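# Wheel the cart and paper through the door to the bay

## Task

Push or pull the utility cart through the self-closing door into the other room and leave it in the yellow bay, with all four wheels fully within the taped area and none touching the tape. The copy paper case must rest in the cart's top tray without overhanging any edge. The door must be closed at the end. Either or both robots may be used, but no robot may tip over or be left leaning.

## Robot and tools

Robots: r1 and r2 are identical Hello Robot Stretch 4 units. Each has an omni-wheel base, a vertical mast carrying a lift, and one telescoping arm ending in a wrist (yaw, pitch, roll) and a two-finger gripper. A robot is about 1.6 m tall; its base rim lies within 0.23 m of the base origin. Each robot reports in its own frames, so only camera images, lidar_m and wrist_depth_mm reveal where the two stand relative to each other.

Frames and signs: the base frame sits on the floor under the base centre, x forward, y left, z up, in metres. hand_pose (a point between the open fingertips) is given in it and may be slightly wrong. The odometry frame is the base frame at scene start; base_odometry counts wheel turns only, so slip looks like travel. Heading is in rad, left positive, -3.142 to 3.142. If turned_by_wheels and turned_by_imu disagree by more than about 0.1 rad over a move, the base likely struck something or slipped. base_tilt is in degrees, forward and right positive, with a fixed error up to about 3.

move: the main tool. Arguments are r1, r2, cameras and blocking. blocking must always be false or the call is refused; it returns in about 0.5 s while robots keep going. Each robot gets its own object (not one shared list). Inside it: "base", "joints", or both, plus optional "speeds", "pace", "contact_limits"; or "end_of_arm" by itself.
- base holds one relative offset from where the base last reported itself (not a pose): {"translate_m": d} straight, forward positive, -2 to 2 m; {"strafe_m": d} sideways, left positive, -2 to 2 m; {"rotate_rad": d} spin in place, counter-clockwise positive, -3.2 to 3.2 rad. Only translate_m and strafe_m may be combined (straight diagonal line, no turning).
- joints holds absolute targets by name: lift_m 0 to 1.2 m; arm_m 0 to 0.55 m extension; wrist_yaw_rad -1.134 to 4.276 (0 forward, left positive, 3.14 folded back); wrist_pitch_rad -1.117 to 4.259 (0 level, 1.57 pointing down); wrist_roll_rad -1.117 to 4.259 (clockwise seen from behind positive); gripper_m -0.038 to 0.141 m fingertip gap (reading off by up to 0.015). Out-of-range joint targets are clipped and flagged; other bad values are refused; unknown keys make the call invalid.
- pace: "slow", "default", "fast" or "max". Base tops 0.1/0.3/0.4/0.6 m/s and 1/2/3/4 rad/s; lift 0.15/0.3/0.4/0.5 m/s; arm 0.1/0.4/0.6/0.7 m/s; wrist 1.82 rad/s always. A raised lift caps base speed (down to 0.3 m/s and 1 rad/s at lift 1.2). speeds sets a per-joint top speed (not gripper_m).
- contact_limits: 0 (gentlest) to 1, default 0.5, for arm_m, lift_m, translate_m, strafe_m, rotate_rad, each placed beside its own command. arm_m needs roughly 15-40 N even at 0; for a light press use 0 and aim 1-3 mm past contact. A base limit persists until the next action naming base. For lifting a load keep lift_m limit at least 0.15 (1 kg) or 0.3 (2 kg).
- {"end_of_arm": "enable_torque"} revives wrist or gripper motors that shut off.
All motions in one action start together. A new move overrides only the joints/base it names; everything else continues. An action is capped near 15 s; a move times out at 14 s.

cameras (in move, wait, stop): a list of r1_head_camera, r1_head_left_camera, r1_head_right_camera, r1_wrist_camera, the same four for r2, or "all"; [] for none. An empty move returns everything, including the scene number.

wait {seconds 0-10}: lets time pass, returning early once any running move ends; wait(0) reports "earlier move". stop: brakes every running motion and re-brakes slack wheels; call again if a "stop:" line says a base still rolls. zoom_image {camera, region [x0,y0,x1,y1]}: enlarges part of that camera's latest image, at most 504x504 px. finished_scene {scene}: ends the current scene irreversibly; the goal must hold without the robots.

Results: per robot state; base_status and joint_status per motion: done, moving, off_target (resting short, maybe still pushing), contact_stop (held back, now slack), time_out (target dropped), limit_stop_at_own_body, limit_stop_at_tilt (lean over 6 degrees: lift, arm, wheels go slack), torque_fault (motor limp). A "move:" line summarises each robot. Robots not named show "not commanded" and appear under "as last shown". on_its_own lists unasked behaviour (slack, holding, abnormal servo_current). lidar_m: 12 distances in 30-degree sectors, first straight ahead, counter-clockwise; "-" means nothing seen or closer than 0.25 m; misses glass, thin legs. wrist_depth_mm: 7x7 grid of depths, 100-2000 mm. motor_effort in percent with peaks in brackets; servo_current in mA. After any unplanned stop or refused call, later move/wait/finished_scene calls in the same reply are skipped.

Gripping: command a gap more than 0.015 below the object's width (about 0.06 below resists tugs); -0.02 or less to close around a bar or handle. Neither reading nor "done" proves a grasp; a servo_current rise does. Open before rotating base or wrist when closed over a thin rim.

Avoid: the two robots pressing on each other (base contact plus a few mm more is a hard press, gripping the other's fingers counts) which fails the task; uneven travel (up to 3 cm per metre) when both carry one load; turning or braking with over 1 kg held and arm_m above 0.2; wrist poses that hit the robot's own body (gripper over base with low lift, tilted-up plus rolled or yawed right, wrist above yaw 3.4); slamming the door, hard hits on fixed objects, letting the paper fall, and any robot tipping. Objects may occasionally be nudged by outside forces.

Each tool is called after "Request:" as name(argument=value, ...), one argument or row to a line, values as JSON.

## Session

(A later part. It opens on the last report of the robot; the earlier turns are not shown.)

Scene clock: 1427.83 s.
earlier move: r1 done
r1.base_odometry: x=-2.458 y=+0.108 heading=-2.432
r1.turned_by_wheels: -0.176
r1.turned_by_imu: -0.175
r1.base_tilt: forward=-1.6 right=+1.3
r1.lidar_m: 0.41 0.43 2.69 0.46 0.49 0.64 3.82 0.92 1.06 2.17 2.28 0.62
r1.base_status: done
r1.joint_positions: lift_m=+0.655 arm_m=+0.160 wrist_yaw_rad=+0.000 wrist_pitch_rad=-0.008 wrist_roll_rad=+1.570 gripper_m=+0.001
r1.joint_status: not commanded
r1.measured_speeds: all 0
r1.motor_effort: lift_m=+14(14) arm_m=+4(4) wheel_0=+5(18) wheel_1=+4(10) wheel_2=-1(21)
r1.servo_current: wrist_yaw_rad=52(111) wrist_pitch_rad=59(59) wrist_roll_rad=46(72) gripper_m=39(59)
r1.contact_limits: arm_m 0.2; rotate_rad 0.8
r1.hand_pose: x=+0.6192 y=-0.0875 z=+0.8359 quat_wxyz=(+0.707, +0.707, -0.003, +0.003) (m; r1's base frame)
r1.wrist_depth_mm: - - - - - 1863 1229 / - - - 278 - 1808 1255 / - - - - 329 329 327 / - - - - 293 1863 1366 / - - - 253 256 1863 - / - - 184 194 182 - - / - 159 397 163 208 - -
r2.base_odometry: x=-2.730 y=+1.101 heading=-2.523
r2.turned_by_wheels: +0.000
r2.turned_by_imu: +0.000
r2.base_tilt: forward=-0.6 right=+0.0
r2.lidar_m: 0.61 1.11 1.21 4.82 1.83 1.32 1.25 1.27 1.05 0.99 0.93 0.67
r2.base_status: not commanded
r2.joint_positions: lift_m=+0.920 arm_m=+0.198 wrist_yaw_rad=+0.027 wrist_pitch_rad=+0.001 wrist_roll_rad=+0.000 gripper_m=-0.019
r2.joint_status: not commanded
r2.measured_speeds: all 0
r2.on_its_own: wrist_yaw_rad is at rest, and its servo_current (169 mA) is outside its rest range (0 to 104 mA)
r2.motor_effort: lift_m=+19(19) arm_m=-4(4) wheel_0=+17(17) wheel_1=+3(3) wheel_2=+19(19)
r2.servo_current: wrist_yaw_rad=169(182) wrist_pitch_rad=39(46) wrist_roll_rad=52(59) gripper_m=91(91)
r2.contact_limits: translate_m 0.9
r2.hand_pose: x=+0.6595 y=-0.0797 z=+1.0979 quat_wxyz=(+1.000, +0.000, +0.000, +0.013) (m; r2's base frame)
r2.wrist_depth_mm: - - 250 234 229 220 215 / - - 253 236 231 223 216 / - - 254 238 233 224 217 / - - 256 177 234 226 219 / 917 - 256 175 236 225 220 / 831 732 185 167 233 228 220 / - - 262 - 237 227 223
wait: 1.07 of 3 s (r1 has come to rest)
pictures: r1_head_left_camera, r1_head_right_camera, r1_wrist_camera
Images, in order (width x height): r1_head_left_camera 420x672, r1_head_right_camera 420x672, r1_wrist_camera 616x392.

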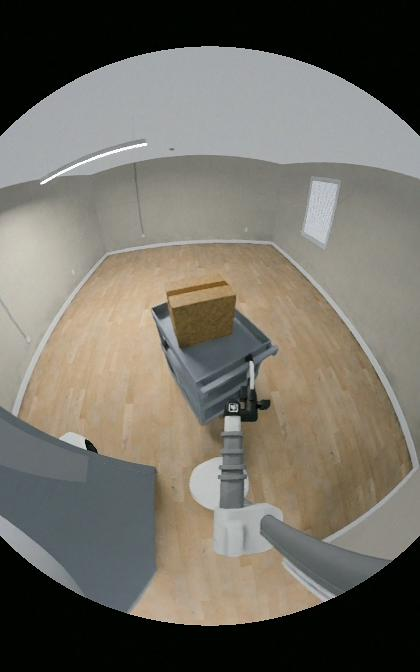

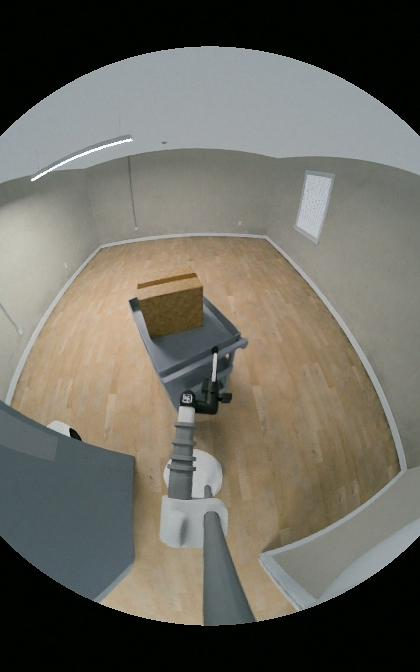

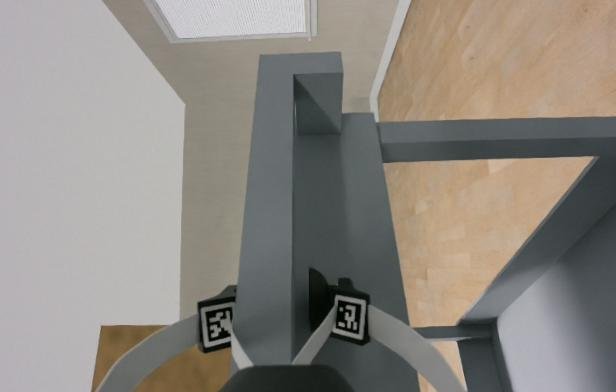

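Request:
move(
  blocking=false,
  r1={"base":{"strafe_m":0.13},"pace":"slow","contact_limits":{"strafe_m":0.8}},
)

Request:
wait(
  seconds=4,
)

Request:
move(
  blocking=false,
  r1={"base":{"translate_m":-0.35},"pace":"slow","contact_limits":{"translate_m":0.8}},
)

Request:
wait(
  seconds=6,
  cameras=["r1_head_left_camera","r1_wrist_camera","r1_head_right_camera"],
)

Scene clock: 1436.90 s.
move: r1 moving
r1.base_odometry: x=-2.449 y=+0.097 heading=-2.433
r1.turned_by_wheels: -0.001
r1.turned_by_imu: -0.001
r1.base_tilt: forward=-1.6 right=+1.3
r1.lidar_m: 0.42 0.44 2.66 0.45 0.45 0.61 3.81 0.94 1.05 2.17 2.29 0.64
r1.base_status: strafe_m moving
r1.joint_positions: lift_m=+0.655 arm_m=+0.160 wrist_yaw_rad=-0.004 wrist_pitch_rad=-0.008 wrist_roll_rad=+1.570 gripper_m=+0.001
r1.joint_status: not commanded
r1.measured_speeds: translate_m=-0.001 strafe_m=+0.055 rotate_rad=-0.001 lift_m=+0.000 arm_m=+0.000 wrist_yaw_rad=-0.018 wrist_pitch_rad=+0.000 wrist_roll_rad=+0.000
r1.motor_effort: lift_m=+14(14) arm_m=+4(4) wheel_0=-12(12) wheel_1=+5(8) wheel_2=-3(3)
r1.servo_current: wrist_yaw_rad=46(59) wrist_pitch_rad=59(59) wrist_roll_rad=33(59) gripper_m=46(52)
r1.contact_limits: arm_m 0.2; strafe_m 0.8
r1.hand_pose: x=+0.6189 y=-0.0886 z=+0.8359 quat_wxyz=(+0.707, +0.707, -0.004, +0.001) (m; r1's base frame)
r1.wrist_depth_mm: - - - - - 1808 1229 / - - - 281 - 1808 1229 / - - - - 327 330 330 / - - - - - 1921 1308 / - - - 254 257 1921 - / - - 185 202 182 - - / - 158 399 212 204 - -
r2.base_odometry: x=-2.730 y=+1.101 heading=-2.523
r2.turned_by_wheels: +0.000
r2.turned_by_imu: +0.000
r2.base_tilt: forward=-0.7 right=+0.0
r2.lidar_m: 0.61 1.14 1.21 4.82 1.82 1.32 1.26 1.29 1.04 0.98 0.91 0.67
r2.base_status: not commanded
r2.joint_positions: lift_m=+0.920 arm_m=+0.198 wrist_yaw_rad=+0.027 wrist_pitch_rad=+0.001 wrist_roll_rad=+0.000 gripper_m=-0.019
r2.joint_status: not commanded
r2.measured_speeds: all 0
r2.motor_effort: lift_m=+19(19) arm_m=-3(4) wheel_0=+17(17) wheel_1=+3(3) wheel_2=+19(19)
r2.servo_current: wrist_yaw_rad=169(182) wrist_pitch_rad=46(46) wrist_roll_rad=33(59) gripper_m=78(85)
r2.contact_limits: translate_m 0.9
r2.hand_pose: x=+0.6595 y=-0.0797 z=+1.0979 quat_wxyz=(+1.000, +0.000, +0.000, +0.013) (m; r2's base frame)
r2.wrist_depth_mm: - - 249 234 230 221 216 / - - 251 236 231 223 216 / - - 253 237 232 224 217 / - - 255 177 234 225 219 / 854 - 256 175 236 226 220 / 842 160 183 168 233 227 221 / - - 260 - 237 226 221
pictures: none

Scene clock: 1438.83 s.
earlier move: r1 done
r1.base_odometry: x=-2.374 y=+0.010 heading=-2.434
r1.turned_by_wheels: -0.001
r1.turned_by_imu: -0.002
r1.base_tilt: forward=-1.6 right=+1.3
r1.lidar_m: 0.46 0.47 2.55 0.33 0.35 0.49 3.83 1.01 1.05 2.17 2.40 0.63
r1.base_status: done
r1.joint_positions: lift_m=+0.655 arm_m=+0.160 wrist_yaw_rad=-0.012 wrist_pitch_rad=-0.008 wrist_roll_rad=+1.570 gripper_m=+0.001
r1.joint_status: not commanded
r1.measured_speeds: all 0
r1.motor_effort: lift_m=+14(14) arm_m=+4(4) wheel_0=-10(19) wheel_1=+0(8) wheel_2=-9(10)
r1.servo_current: wrist_yaw_rad=85(91) wrist_pitch_rad=46(59) wrist_roll_rad=39(65) gripper_m=46(59)
r1.contact_limits: arm_m 0.2; strafe_m 0.8
r1.hand_pose: x=+0.6182 y=-0.0910 z=+0.8359 quat_wxyz=(+0.707, +0.707, -0.007, -0.001) (m; r1's base frame)
r1.wrist_depth_mm: - - - - - 1756 1229 / - - - - 314 1537 1182 / - - - - 306 1576 1205 / - - - 257 267 1863 - / - - - 246 250 - - / - 436 185 189 181 - - / - 160 410 165 212 - -
r2.base_odometry: x=-2.730 y=+1.101 heading=-2.523
r2.turned_by_wheels: +0.000
r2.turned_by_imu: +0.000
r2.base_tilt: forward=-0.7 right=+0.0
r2.lidar_m: 0.60 1.03 1.22 4.81 1.84 1.33 1.25 1.32 1.03 0.96 0.88 0.69
r2.base_status: not commanded
r2.joint_positions: lift_m=+0.920 arm_m=+0.198 wrist_yaw_rad=+0.027 wrist_pitch_rad=+0.001 wrist_roll_rad=+0.000 gripper_m=-0.019
r2.joint_status: not commanded
r2.measured_speeds: all 0
r2.on_its_own: wrist_yaw_rad is at rest, and its servo_current (176 mA) is outside its rest range (0 to 104 mA)
r2.motor_effort: lift_m=+19(19) arm_m=-4(4) wheel_0=+16(17) wheel_1=+3(3) wheel_2=+19(19)
r2.servo_current: wrist_yaw_rad=176(182) wrist_pitch_rad=39(46) wrist_roll_rad=46(59) gripper_m=78(85)
r2.contact_limits: translate_m 0.9
r2.hand_pose: x=+0.6595 y=-0.0797 z=+1.0979 quat_wxyz=(+1.000, +0.000, +0.000, +0.013) (m; r2's base frame)
r2.wrist_depth_mm: - - 250 235 229 221 214 / - - 252 236 231 223 216 / - - 253 238 233 224 217 / - - 254 177 234 226 219 / - - 256 175 236 226 220 / 866 866 184 167 233 227 220 / 627 1042 260 - 237 227 222
wait: 1.93 of 4 s (r1 has come to rest)
pictures: none

Scene clock: 1439.33 s.
move: r1 moving
r1.base_odometry: x=-2.364 y=+0.018 heading=-2.434
r1.turned_by_wheels: +0.000
r1.turned_by_imu: +0.000
r1.base_tilt: forward=-1.6 right=+1.3
r1.lidar_m: 0.46 0.47 2.56 0.32 0.36 0.46 3.82 1.00 1.09 2.17 2.40 0.60
r1.base_status: translate_m moving
r1.joint_positions: lift_m=+0.655 arm_m=+0.160 wrist_yaw_rad=-0.007 wrist_pitch_rad=-0.008 wrist_roll_rad=+1.570 gripper_m=+0.001
r1.joint_status: not commanded
r1.measured_speeds: translate_m=-0.048 strafe_m=+0.000 rotate_rad=+0.005 lift_m=+0.000 arm_m=+0.000 wrist_yaw_rad=+0.056 wrist_pitch_rad=+0.000 wrist_roll_rad=+0.000
r1.motor_effort: lift_m=+14(14) arm_m=+3(4) wheel_0=-7(11) wheel_1=-4(8) wheel_2=+4(7)
r1.servo_current: wrist_yaw_rad=65(85) wrist_pitch_rad=52(52) wrist_roll_rad=52(65) gripper_m=52(52)
r1.contact_limits: arm_m 0.2; translate_m 0.8
r1.hand_pose: x=+0.6187 y=-0.0894 z=+0.8359 quat_wxyz=(+0.707, +0.707, -0.005, +0.000) (m; r1's base frame)
r1.wrist_depth_mm: - - - 258 - 1756 1205 / - - - - 310 1537 310 / - - - - 310 1708 1281 / - - - - 267 1921 - / - - - 248 249 - - / - 436 186 204 182 - - / - 158 413 219 180 - -
r2.base_odometry: x=-2.730 y=+1.101 heading=-2.523
r2.turned_by_wheels: +0.000
r2.turned_by_imu: +0.000
r2.base_tilt: forward=-0.7 right=+0.0
r2.lidar_m: 0.59 1.05 1.22 4.80 1.84 1.30 1.24 1.31 1.05 0.97 0.89 0.68
r2.base_status: not commanded
r2.joint_positions: lift_m=+0.920 arm_m=+0.198 wrist_yaw_rad=+0.027 wrist_pitch_rad=+0.001 wrist_roll_rad=+0.000 gripper_m=-0.019
r2.joint_status: not commanded
r2.measured_speeds: all 0
r2.motor_effort: lift_m=+19(19) arm_m=-3(4) wheel_0=+16(17) wheel_1=+3(3) wheel_2=+19(19)
r2.servo_current: wrist_yaw_rad=169(182) wrist_pitch_rad=39(46) wrist_roll_rad=46(59) gripper_m=78(85)
r2.contact_limits: translate_m 0.9
r2.hand_pose: x=+0.6595 y=-0.0797 z=+1.0979 quat_wxyz=(+1.000, +0.000, +0.000, +0.013) (m; r2's base frame)
r2.wrist_depth_mm: - - 250 234 230 221 214 / - - 252 236 231 223 216 / - - 253 237 233 225 217 / - - 255 176 234 225 218 / - - 255 175 236 225 220 / 854 854 184 168 233 228 221 / 621 1025 260 - 236 226 223
pictures: none

Scene clock: 1443.63 s.
earlier move: r1 done
r1.base_odometry: x=-2.108 y=+0.237 heading=-2.433
r1.turned_by_wheels: +0.001
r1.turned_by_imu: +0.005
r1.base_tilt: forward=-1.6 right=+1.3
r1.lidar_m: 0.50 0.50 0.34 0.29 0.32 0.45 3.48 3.50 0.78 1.33 2.45 0.58
r1.base_status: done
r1.joint_positions: lift_m=+0.655 arm_m=+0.160 wrist_yaw_rad=+0.010 wrist_pitch_rad=-0.008 wrist_roll_rad=+1.570 gripper_m=+0.001
r1.joint_status: not commanded
r1.measured_speeds: all 0
r1.motor_effort: lift_m=+14(14) arm_m=-4(4) wheel_0=+3(11) wheel_1=-1(8) wheel_2=+7(18)
r1.servo_current: wrist_yaw_rad=72(85) wrist_pitch_rad=52(65) wrist_roll_rad=59(65) gripper_m=46(59)
r1.contact_limits: arm_m 0.2; translate_m 0.8
r1.hand_pose: x=+0.6202 y=-0.0844 z=+0.8359 quat_wxyz=(+0.707, +0.707, +0.001, +0.007) (m; r1's base frame)
r1.wrist_depth_mm: - - - 220 - 1863 1281 / - - - - 283 285 282 / - - - 260 265 1863 1308 / - - - 253 254 - - / - 462 445 244 245 - - / - 442 188 193 183 - - / - 158 436 - 165 - -
r2.base_odometry: x=-2.730 y=+1.101 heading=-2.523
r2.turned_by_wheels: +0.000
r2.turned_by_imu: +0.001
r2.base_tilt: forward=-0.6 right=+0.0
r2.lidar_m: 0.58 0.92 4.87 4.79 1.87 1.30 1.24 1.32 1.03 1.00 0.89 0.69
r2.base_status: not commanded
r2.joint_positions: lift_m=+0.920 arm_m=+0.198 wrist_yaw_rad=+0.027 wrist_pitch_rad=+0.001 wrist_roll_rad=+0.000 gripper_m=-0.019
r2.joint_status: not commanded
r2.measured_speeds: all 0
r2.on_its_own: wrist_yaw_rad is at rest, and its servo_current (176 mA) is outside its rest range (0 to 104 mA)
r2.motor_effort: lift_m=+19(19) arm_m=-3(4) wheel_0=+16(17) wheel_1=+3(3) wheel_2=+19(19)
r2.servo_current: wrist_yaw_rad=176(182) wrist_pitch_rad=39(46) wrist_roll_rad=46(65) gripper_m=78(85)
r2.contact_limits: translate_m 0.9
r2.hand_pose: x=+0.6595 y=-0.0797 z=+1.0979 quat_wxyz=(+1.000, +0.000, +0.000, +0.013) (m; r2's base frame)
r2.wrist_depth_mm: - - 250 235 230 221 215 / - - 252 236 231 223 216 / - - 253 238 233 224 217 / - - 255 177 234 225 219 / 569 759 257 175 236 226 221 / 564 683 183 167 233 228 221 / 559 634 258 - 237 227 222
wait: 4.30 of 6 s (r1 has come to rest)
pictures: r1_head_left_camera, r1_head_right_camera, r1_wrist_camera
Images, in order (width x height): r1_head_left_camera 420x672, r1_head_right_camera 420x672, r1_wrist_camera 616x392.

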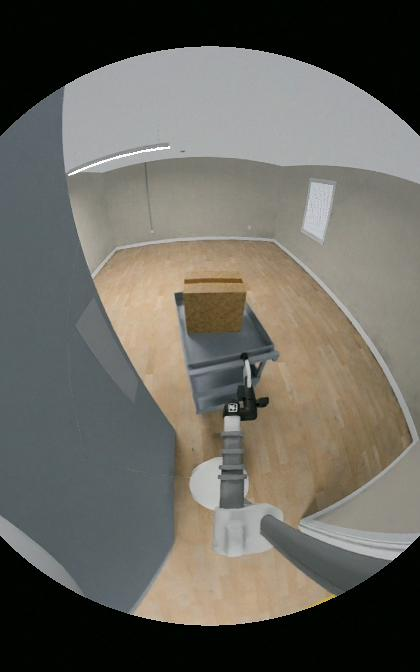

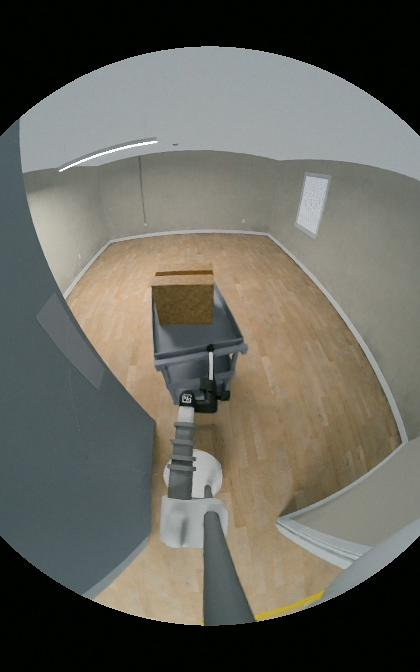

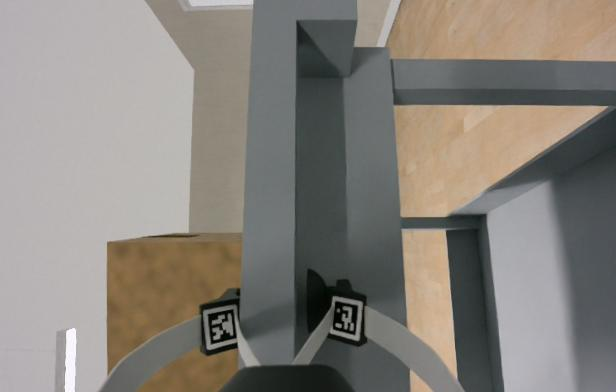

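Request:
move(
  blocking=false,
  r1={"base":{"translate_m":-0.35,"strafe_m":-0.1},"pace":"slow","contact_limits":{"translate_m":0.8}},
)

Request:
wait(
  seconds=6,
  cameras=["r1_head_left_camera","r1_head_right_camera"],
)

Scene clock: 1448.03 s.
move: r1 moving
r1.base_odometry: x=-2.101 y=+0.248 heading=-2.432
r1.turned_by_wheels: +0.001
r1.turned_by_imu: +0.001
r1.base_tilt: forward=-1.6 right=+1.2
r1.lidar_m: 0.52 0.51 0.34 0.31 0.33 0.45 3.45 3.49 0.79 1.33 2.47 0.62
r1.base_status: translate_m moving; strafe_m moving
r1.joint_positions: lift_m=+0.655 arm_m=+0.160 wrist_yaw_rad=+0.010 wrist_pitch_rad=-0.008 wrist_roll_rad=+1.570 gripper_m=+0.001
r1.joint_status: not commanded
r1.measured_speeds: translate_m=-0.049 strafe_m=-0.013 rotate_rad=-0.001 lift_m=+0.000 arm_m=+0.000 wrist_yaw_rad=+0.000 wrist_pitch_rad=+0.000 wrist_roll_rad=+0.000
r1.motor_effort: lift_m=+14(14) arm_m=-3(4) wheel_0=+4(5) wheel_1=-4(4) wheel_2=+12(14)
r1.servo_current: wrist_yaw_rad=85(91) wrist_pitch_rad=46(52) wrist_roll_rad=46(59) gripper_m=46(52)
r1.contact_limits: arm_m 0.2; translate_m 0.8
r1.hand_pose: x=+0.6202 y=-0.0844 z=+0.8359 quat_wxyz=(+0.707, +0.707, +0.001, +0.007) (m; r1's base frame)
r1.wrist_depth_mm: - - - 220 - 1921 1255 / - - - - 282 282 282 / - - - 263 265 1863 1281 / - - - 254 255 - - / - 455 442 244 246 - - / - 442 189 191 183 - - / - 158 186 - 178 - -
r2.base_odometry: x=-2.730 y=+1.101 heading=-2.523
r2.turned_by_wheels: +0.000
r2.turned_by_imu: +0.000
r2.base_tilt: forward=-0.7 right=+0.0
r2.lidar_m: 0.61 0.93 4.86 4.79 1.86 1.33 1.26 1.32 1.05 1.00 0.92 0.67
r2.base_status: not commanded
r2.joint_positions: lift_m=+0.920 arm_m=+0.198 wrist_yaw_rad=+0.027 wrist_pitch_rad=+0.001 wrist_roll_rad=+0.000 gripper_m=-0.019
r2.joint_status: not commanded
r2.measured_speeds: all 0
r2.motor_effort: lift_m=+19(19) arm_m=-3(4) wheel_0=+16(17) wheel_1=+3(3) wheel_2=+19(19)
r2.servo_current: wrist_yaw_rad=182(182) wrist_pitch_rad=46(46) wrist_roll_rad=39(59) gripper_m=78(85)
r2.contact_limits: translate_m 0.9
r2.hand_pose: x=+0.6595 y=-0.0797 z=+1.0979 quat_wxyz=(+1.000, +0.000, +0.000, +0.013) (m; r2's base frame)
r2.wrist_depth_mm: - - 250 235 230 220 213 / - - 251 236 230 222 216 / - - 253 238 233 225 217 / - - 255 176 233 225 218 / 554 750 256 175 236 226 220 / 544 699 183 167 233 227 221 / 549 621 259 - 237 227 222
pictures: none

Scene clock: 1452.43 s.
earlier move: r1 done
r1.base_odometry: x=-1.908 y=+0.541 heading=-2.432
r1.turned_by_wheels: +0.000
r1.turned_by_imu: +0.003
r1.base_tilt: forward=-1.6 right=+1.3
r1.lidar_m: 0.54 0.52 0.41 0.37 0.39 3.19 3.12 3.15 0.55 0.54 2.43 0.62
r1.base_status: done
r1.joint_positions: lift_m=+0.655 arm_m=+0.160 wrist_yaw_rad=+0.010 wrist_pitch_rad=-0.008 wrist_roll_rad=+1.570 gripper_m=+0.001
r1.joint_status: not commanded
r1.measured_speeds: all 0
r1.motor_effort: lift_m=+14(14) arm_m=-4(4) wheel_0=+3(8) wheel_1=+0(6) wheel_2=+8(17)
r1.servo_current: wrist_yaw_rad=59(98) wrist_pitch_rad=46(59) wrist_roll_rad=46(65) gripper_m=52(59)
r1.contact_limits: arm_m 0.2; translate_m 0.8
r1.hand_pose: x=+0.6202 y=-0.0844 z=+0.8359 quat_wxyz=(+0.707, +0.707, +0.001, +0.007) (m; r1's base frame)
r1.wrist_depth_mm: - - - - - 1808 1255 / - - - - - 1863 1255 / - - - - - 1808 1281 / - - - - 252 255 254 / - - - 243 243 - - / - 504 189 193 183 - - / - 158 424 162 179 - -
r2.base_odometry: x=-2.730 y=+1.101 heading=-2.523
r2.turned_by_wheels: +0.000
r2.turned_by_imu: +0.001
r2.base_tilt: forward=-0.6 right=+0.0
r2.lidar_m: 0.58 0.85 4.88 4.80 1.81 1.35 1.24 1.30 1.05 0.97 0.92 0.69
r2.base_status: not commanded
r2.joint_positions: lift_m=+0.920 arm_m=+0.198 wrist_yaw_rad=+0.027 wrist_pitch_rad=+0.001 wrist_roll_rad=+0.000 gripper_m=-0.019
r2.joint_status: not commanded
r2.measured_speeds: all 0
r2.on_its_own: wrist_yaw_rad is at rest, and its servo_current (182 mA) is outside its rest range (0 to 104 mA)
r2.motor_effort: lift_m=+19(19) arm_m=-3(4) wheel_0=+16(17) wheel_1=+3(3) wheel_2=+18(19)
r2.servo_current: wrist_yaw_rad=182(182) wrist_pitch_rad=39(46) wrist_roll_rad=46(59) gripper_m=78(85)
r2.contact_limits: translate_m 0.9
r2.hand_pose: x=+0.6595 y=-0.0797 z=+1.0979 quat_wxyz=(+1.000, +0.000, +0.000, +0.013) (m; r2's base frame)
r2.wrist_depth_mm: - - 249 236 230 220 215 / - - 252 236 232 224 216 / - - 253 237 233 224 217 / - - 254 177 234 225 219 / - 500 256 175 236 226 220 / - 488 185 168 234 228 220 / - 496 262 - 236 227 222
wait: 4.40 of 6 s (r1 has come to rest)
pictures: r1_head_left_camera, r1_head_right_camera
Images, in order (width x height): r1_head_left_camera 420x672, r1_head_right_camera 420x672.

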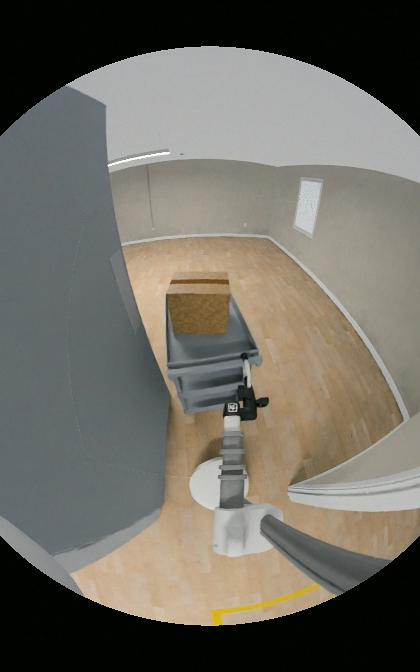

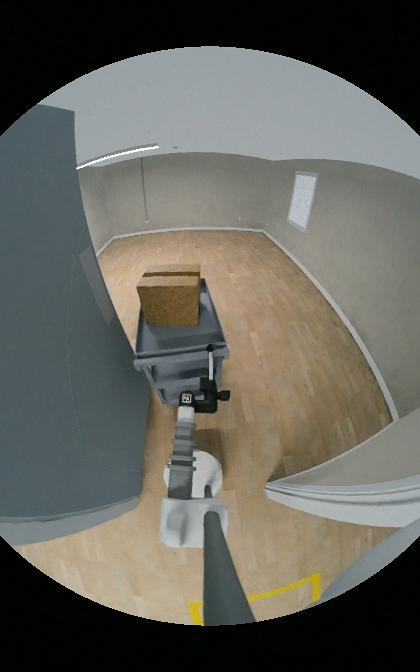

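Request:
move(
  blocking=false,
  r1={"base":{"translate_m":-0.35,"strafe_m":-0.1},"pace":"slow","contact_limits":{"translate_m":0.8}},
)

Request:
wait(
  seconds=6,
  cameras=["r1_head_left_camera","r1_head_right_camera","r2_head_left_camera"],
)

Scene clock: 1457.77 s.
move: r1 moving
r1.base_odometry: x=-1.901 y=+0.552 heading=-2.431
r1.turned_by_wheels: +0.001
r1.turned_by_imu: +0.001
r1.base_tilt: forward=-1.6 right=+1.2
r1.lidar_m: 0.50 0.52 0.42 0.38 0.40 3.11 3.10 3.10 0.56 0.52 2.42 3.04
r1.base_status: translate_m moving; strafe_m moving
r1.joint_positions: lift_m=+0.655 arm_m=+0.160 wrist_yaw_rad=+0.010 wrist_pitch_rad=-0.008 wrist_roll_rad=+1.570 gripper_m=+0.001
r1.joint_status: not commanded
r1.measured_speeds: translate_m=-0.049 strafe_m=-0.014 rotate_rad=+0.000 lift_m=+0.000 arm_m=+0.000 wrist_yaw_rad=+0.000 wrist_pitch_rad=+0.000 wrist_roll_rad=+0.000
r1.motor_effort: lift_m=+14(14) arm_m=-3(4) wheel_0=+3(4) wheel_1=-2(3) wheel_2=+16(16)
r1.servo_current: wrist_yaw_rad=59(72) wrist_pitch_rad=59(59) wrist_roll_rad=52(59) gripper_m=46(52)
r1.contact_limits: arm_m 0.2; translate_m 0.8
r1.hand_pose: x=+0.6202 y=-0.0844 z=+0.8359 quat_wxyz=(+0.707, +0.707, +0.001, +0.007) (m; r1's base frame)
r1.wrist_depth_mm: - - - - - 1863 1229 / - - - - - 1808 1281 / - - - - - 1863 1281 / - - - - 251 253 254 / - - - 243 243 - - / - 504 190 193 183 - - / - 158 186 163 179 - -
r2.base_odometry: x=-2.730 y=+1.101 heading=-2.523
r2.turned_by_wheels: +0.000
r2.turned_by_imu: +0.000
r2.base_tilt: forward=-0.6 right=+0.0
r2.lidar_m: 0.58 0.83 4.84 4.82 1.84 1.32 1.25 1.30 1.05 0.99 0.93 0.70
r2.base_status: not commanded
r2.joint_positions: lift_m=+0.920 arm_m=+0.198 wrist_yaw_rad=+0.027 wrist_pitch_rad=+0.001 wrist_roll_rad=+0.000 gripper_m=-0.019
r2.joint_status: not commanded
r2.measured_speeds: all 0
r2.motor_effort: lift_m=+19(19) arm_m=-3(4) wheel_0=+16(17) wheel_1=+3(3) wheel_2=+19(19)
r2.servo_current: wrist_yaw_rad=169(176) wrist_pitch_rad=46(46) wrist_roll_rad=46(59) gripper_m=72(85)
r2.contact_limits: translate_m 0.9
r2.hand_pose: x=+0.6595 y=-0.0797 z=+1.0979 quat_wxyz=(+1.000, +0.000, +0.000, +0.013) (m; r2's base frame)
r2.wrist_depth_mm: - - 249 235 230 221 215 / - - 252 236 231 223 215 / - - 254 237 232 224 217 / - - 255 177 233 225 219 / - 496 255 175 236 225 220 / - 496 184 168 234 227 221 / - 488 259 - 236 226 222
pictures: none

Scene clock: 1462.13 s.
earlier move: r1 done
r1.base_odometry: x=-1.708 y=+0.845 heading=-2.431
r1.turned_by_wheels: +0.000
r1.turned_by_imu: +0.003
r1.base_tilt: forward=-1.6 right=+1.3
r1.lidar_m: 0.52 0.50 0.49 0.50 2.41 3.00 2.76 2.81 2.55 0.49 0.47 2.96
r1.base_status: done
r1.joint_positions: lift_m=+0.655 arm_m=+0.160 wrist_yaw_rad=+0.010 wrist_pitch_rad=-0.008 wrist_roll_rad=+1.570 gripper_m=+0.001
r1.joint_status: not commanded
r1.measured_speeds: all 0
r1.motor_effort: lift_m=+14(14) arm_m=-3(4) wheel_0=+3(9) wheel_1=+0(5) wheel_2=+9(16)
r1.servo_current: wrist_yaw_rad=78(91) wrist_pitch_rad=52(65) wrist_roll_rad=39(65) gripper_m=46(59)
r1.contact_limits: arm_m 0.2; translate_m 0.8
r1.hand_pose: x=+0.6202 y=-0.0844 z=+0.8359 quat_wxyz=(+0.707, +0.707, +0.001, +0.007) (m; r1's base frame)
r1.wrist_depth_mm: - - - - - 1808 1229 / - - - - - 1756 1255 / - - - - - 1808 1281 / - - - - - 1921 1281 / - - - 184 244 246 246 / - - 189 193 235 - - / - 158 415 184 179 - -
r2.base_odometry: x=-2.730 y=+1.101 heading=-2.523
r2.turned_by_wheels: +0.000
r2.turned_by_imu: +0.001
r2.base_tilt: forward=-0.7 right=+0.0
r2.lidar_m: 0.59 3.59 4.91 4.82 1.82 1.34 1.25 1.31 1.06 0.99 0.90 0.71
r2.base_status: not commanded
r2.joint_positions: lift_m=+0.920 arm_m=+0.198 wrist_yaw_rad=+0.027 wrist_pitch_rad=+0.001 wrist_roll_rad=+0.000 gripper_m=-0.019
r2.joint_status: not commanded
r2.measured_speeds: all 0
r2.on_its_own: wrist_yaw_rad is at rest, and its servo_current (169 mA) is outside its rest range (0 to 104 mA)
r2.motor_effort: lift_m=+19(19) arm_m=-3(4) wheel_0=+16(17) wheel_1=+3(3) wheel_2=+19(19)
r2.servo_current: wrist_yaw_rad=169(189) wrist_pitch_rad=33(46) wrist_roll_rad=52(65) gripper_m=85(91)
r2.contact_limits: translate_m 0.9
r2.hand_pose: x=+0.6595 y=-0.0797 z=+1.0979 quat_wxyz=(+1.000, +0.000, +0.000, +0.013) (m; r2's base frame)
r2.wrist_depth_mm: - - 250 235 229 221 215 / - - 252 237 232 223 216 / - - 252 236 233 224 217 / - - 255 177 234 225 219 / - - 256 175 235 226 221 / - - 184 168 232 226 221 / - - 260 - 236 226 222
wait: 4.37 of 6 s (r1 has come to rest)
pictures: r1_head_left_camera, r1_head_right_camera, r2_head_left_camera
Images, in order (width x height): r1_head_left_camera 420x672, r1_head_right_camera 420x672, r2_head_left_camera 420x672.

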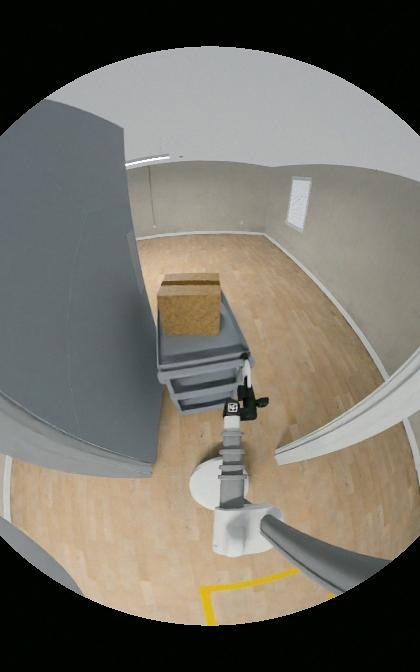

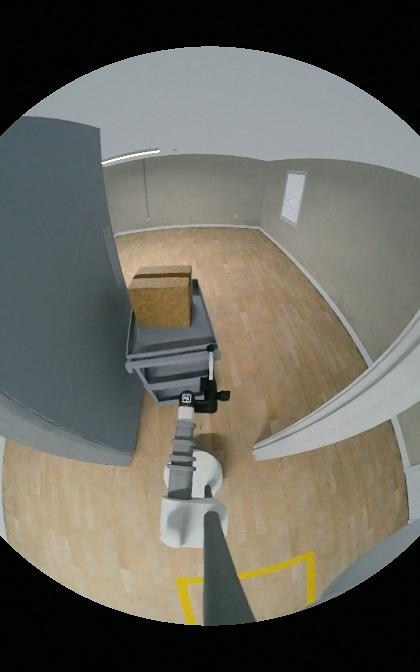

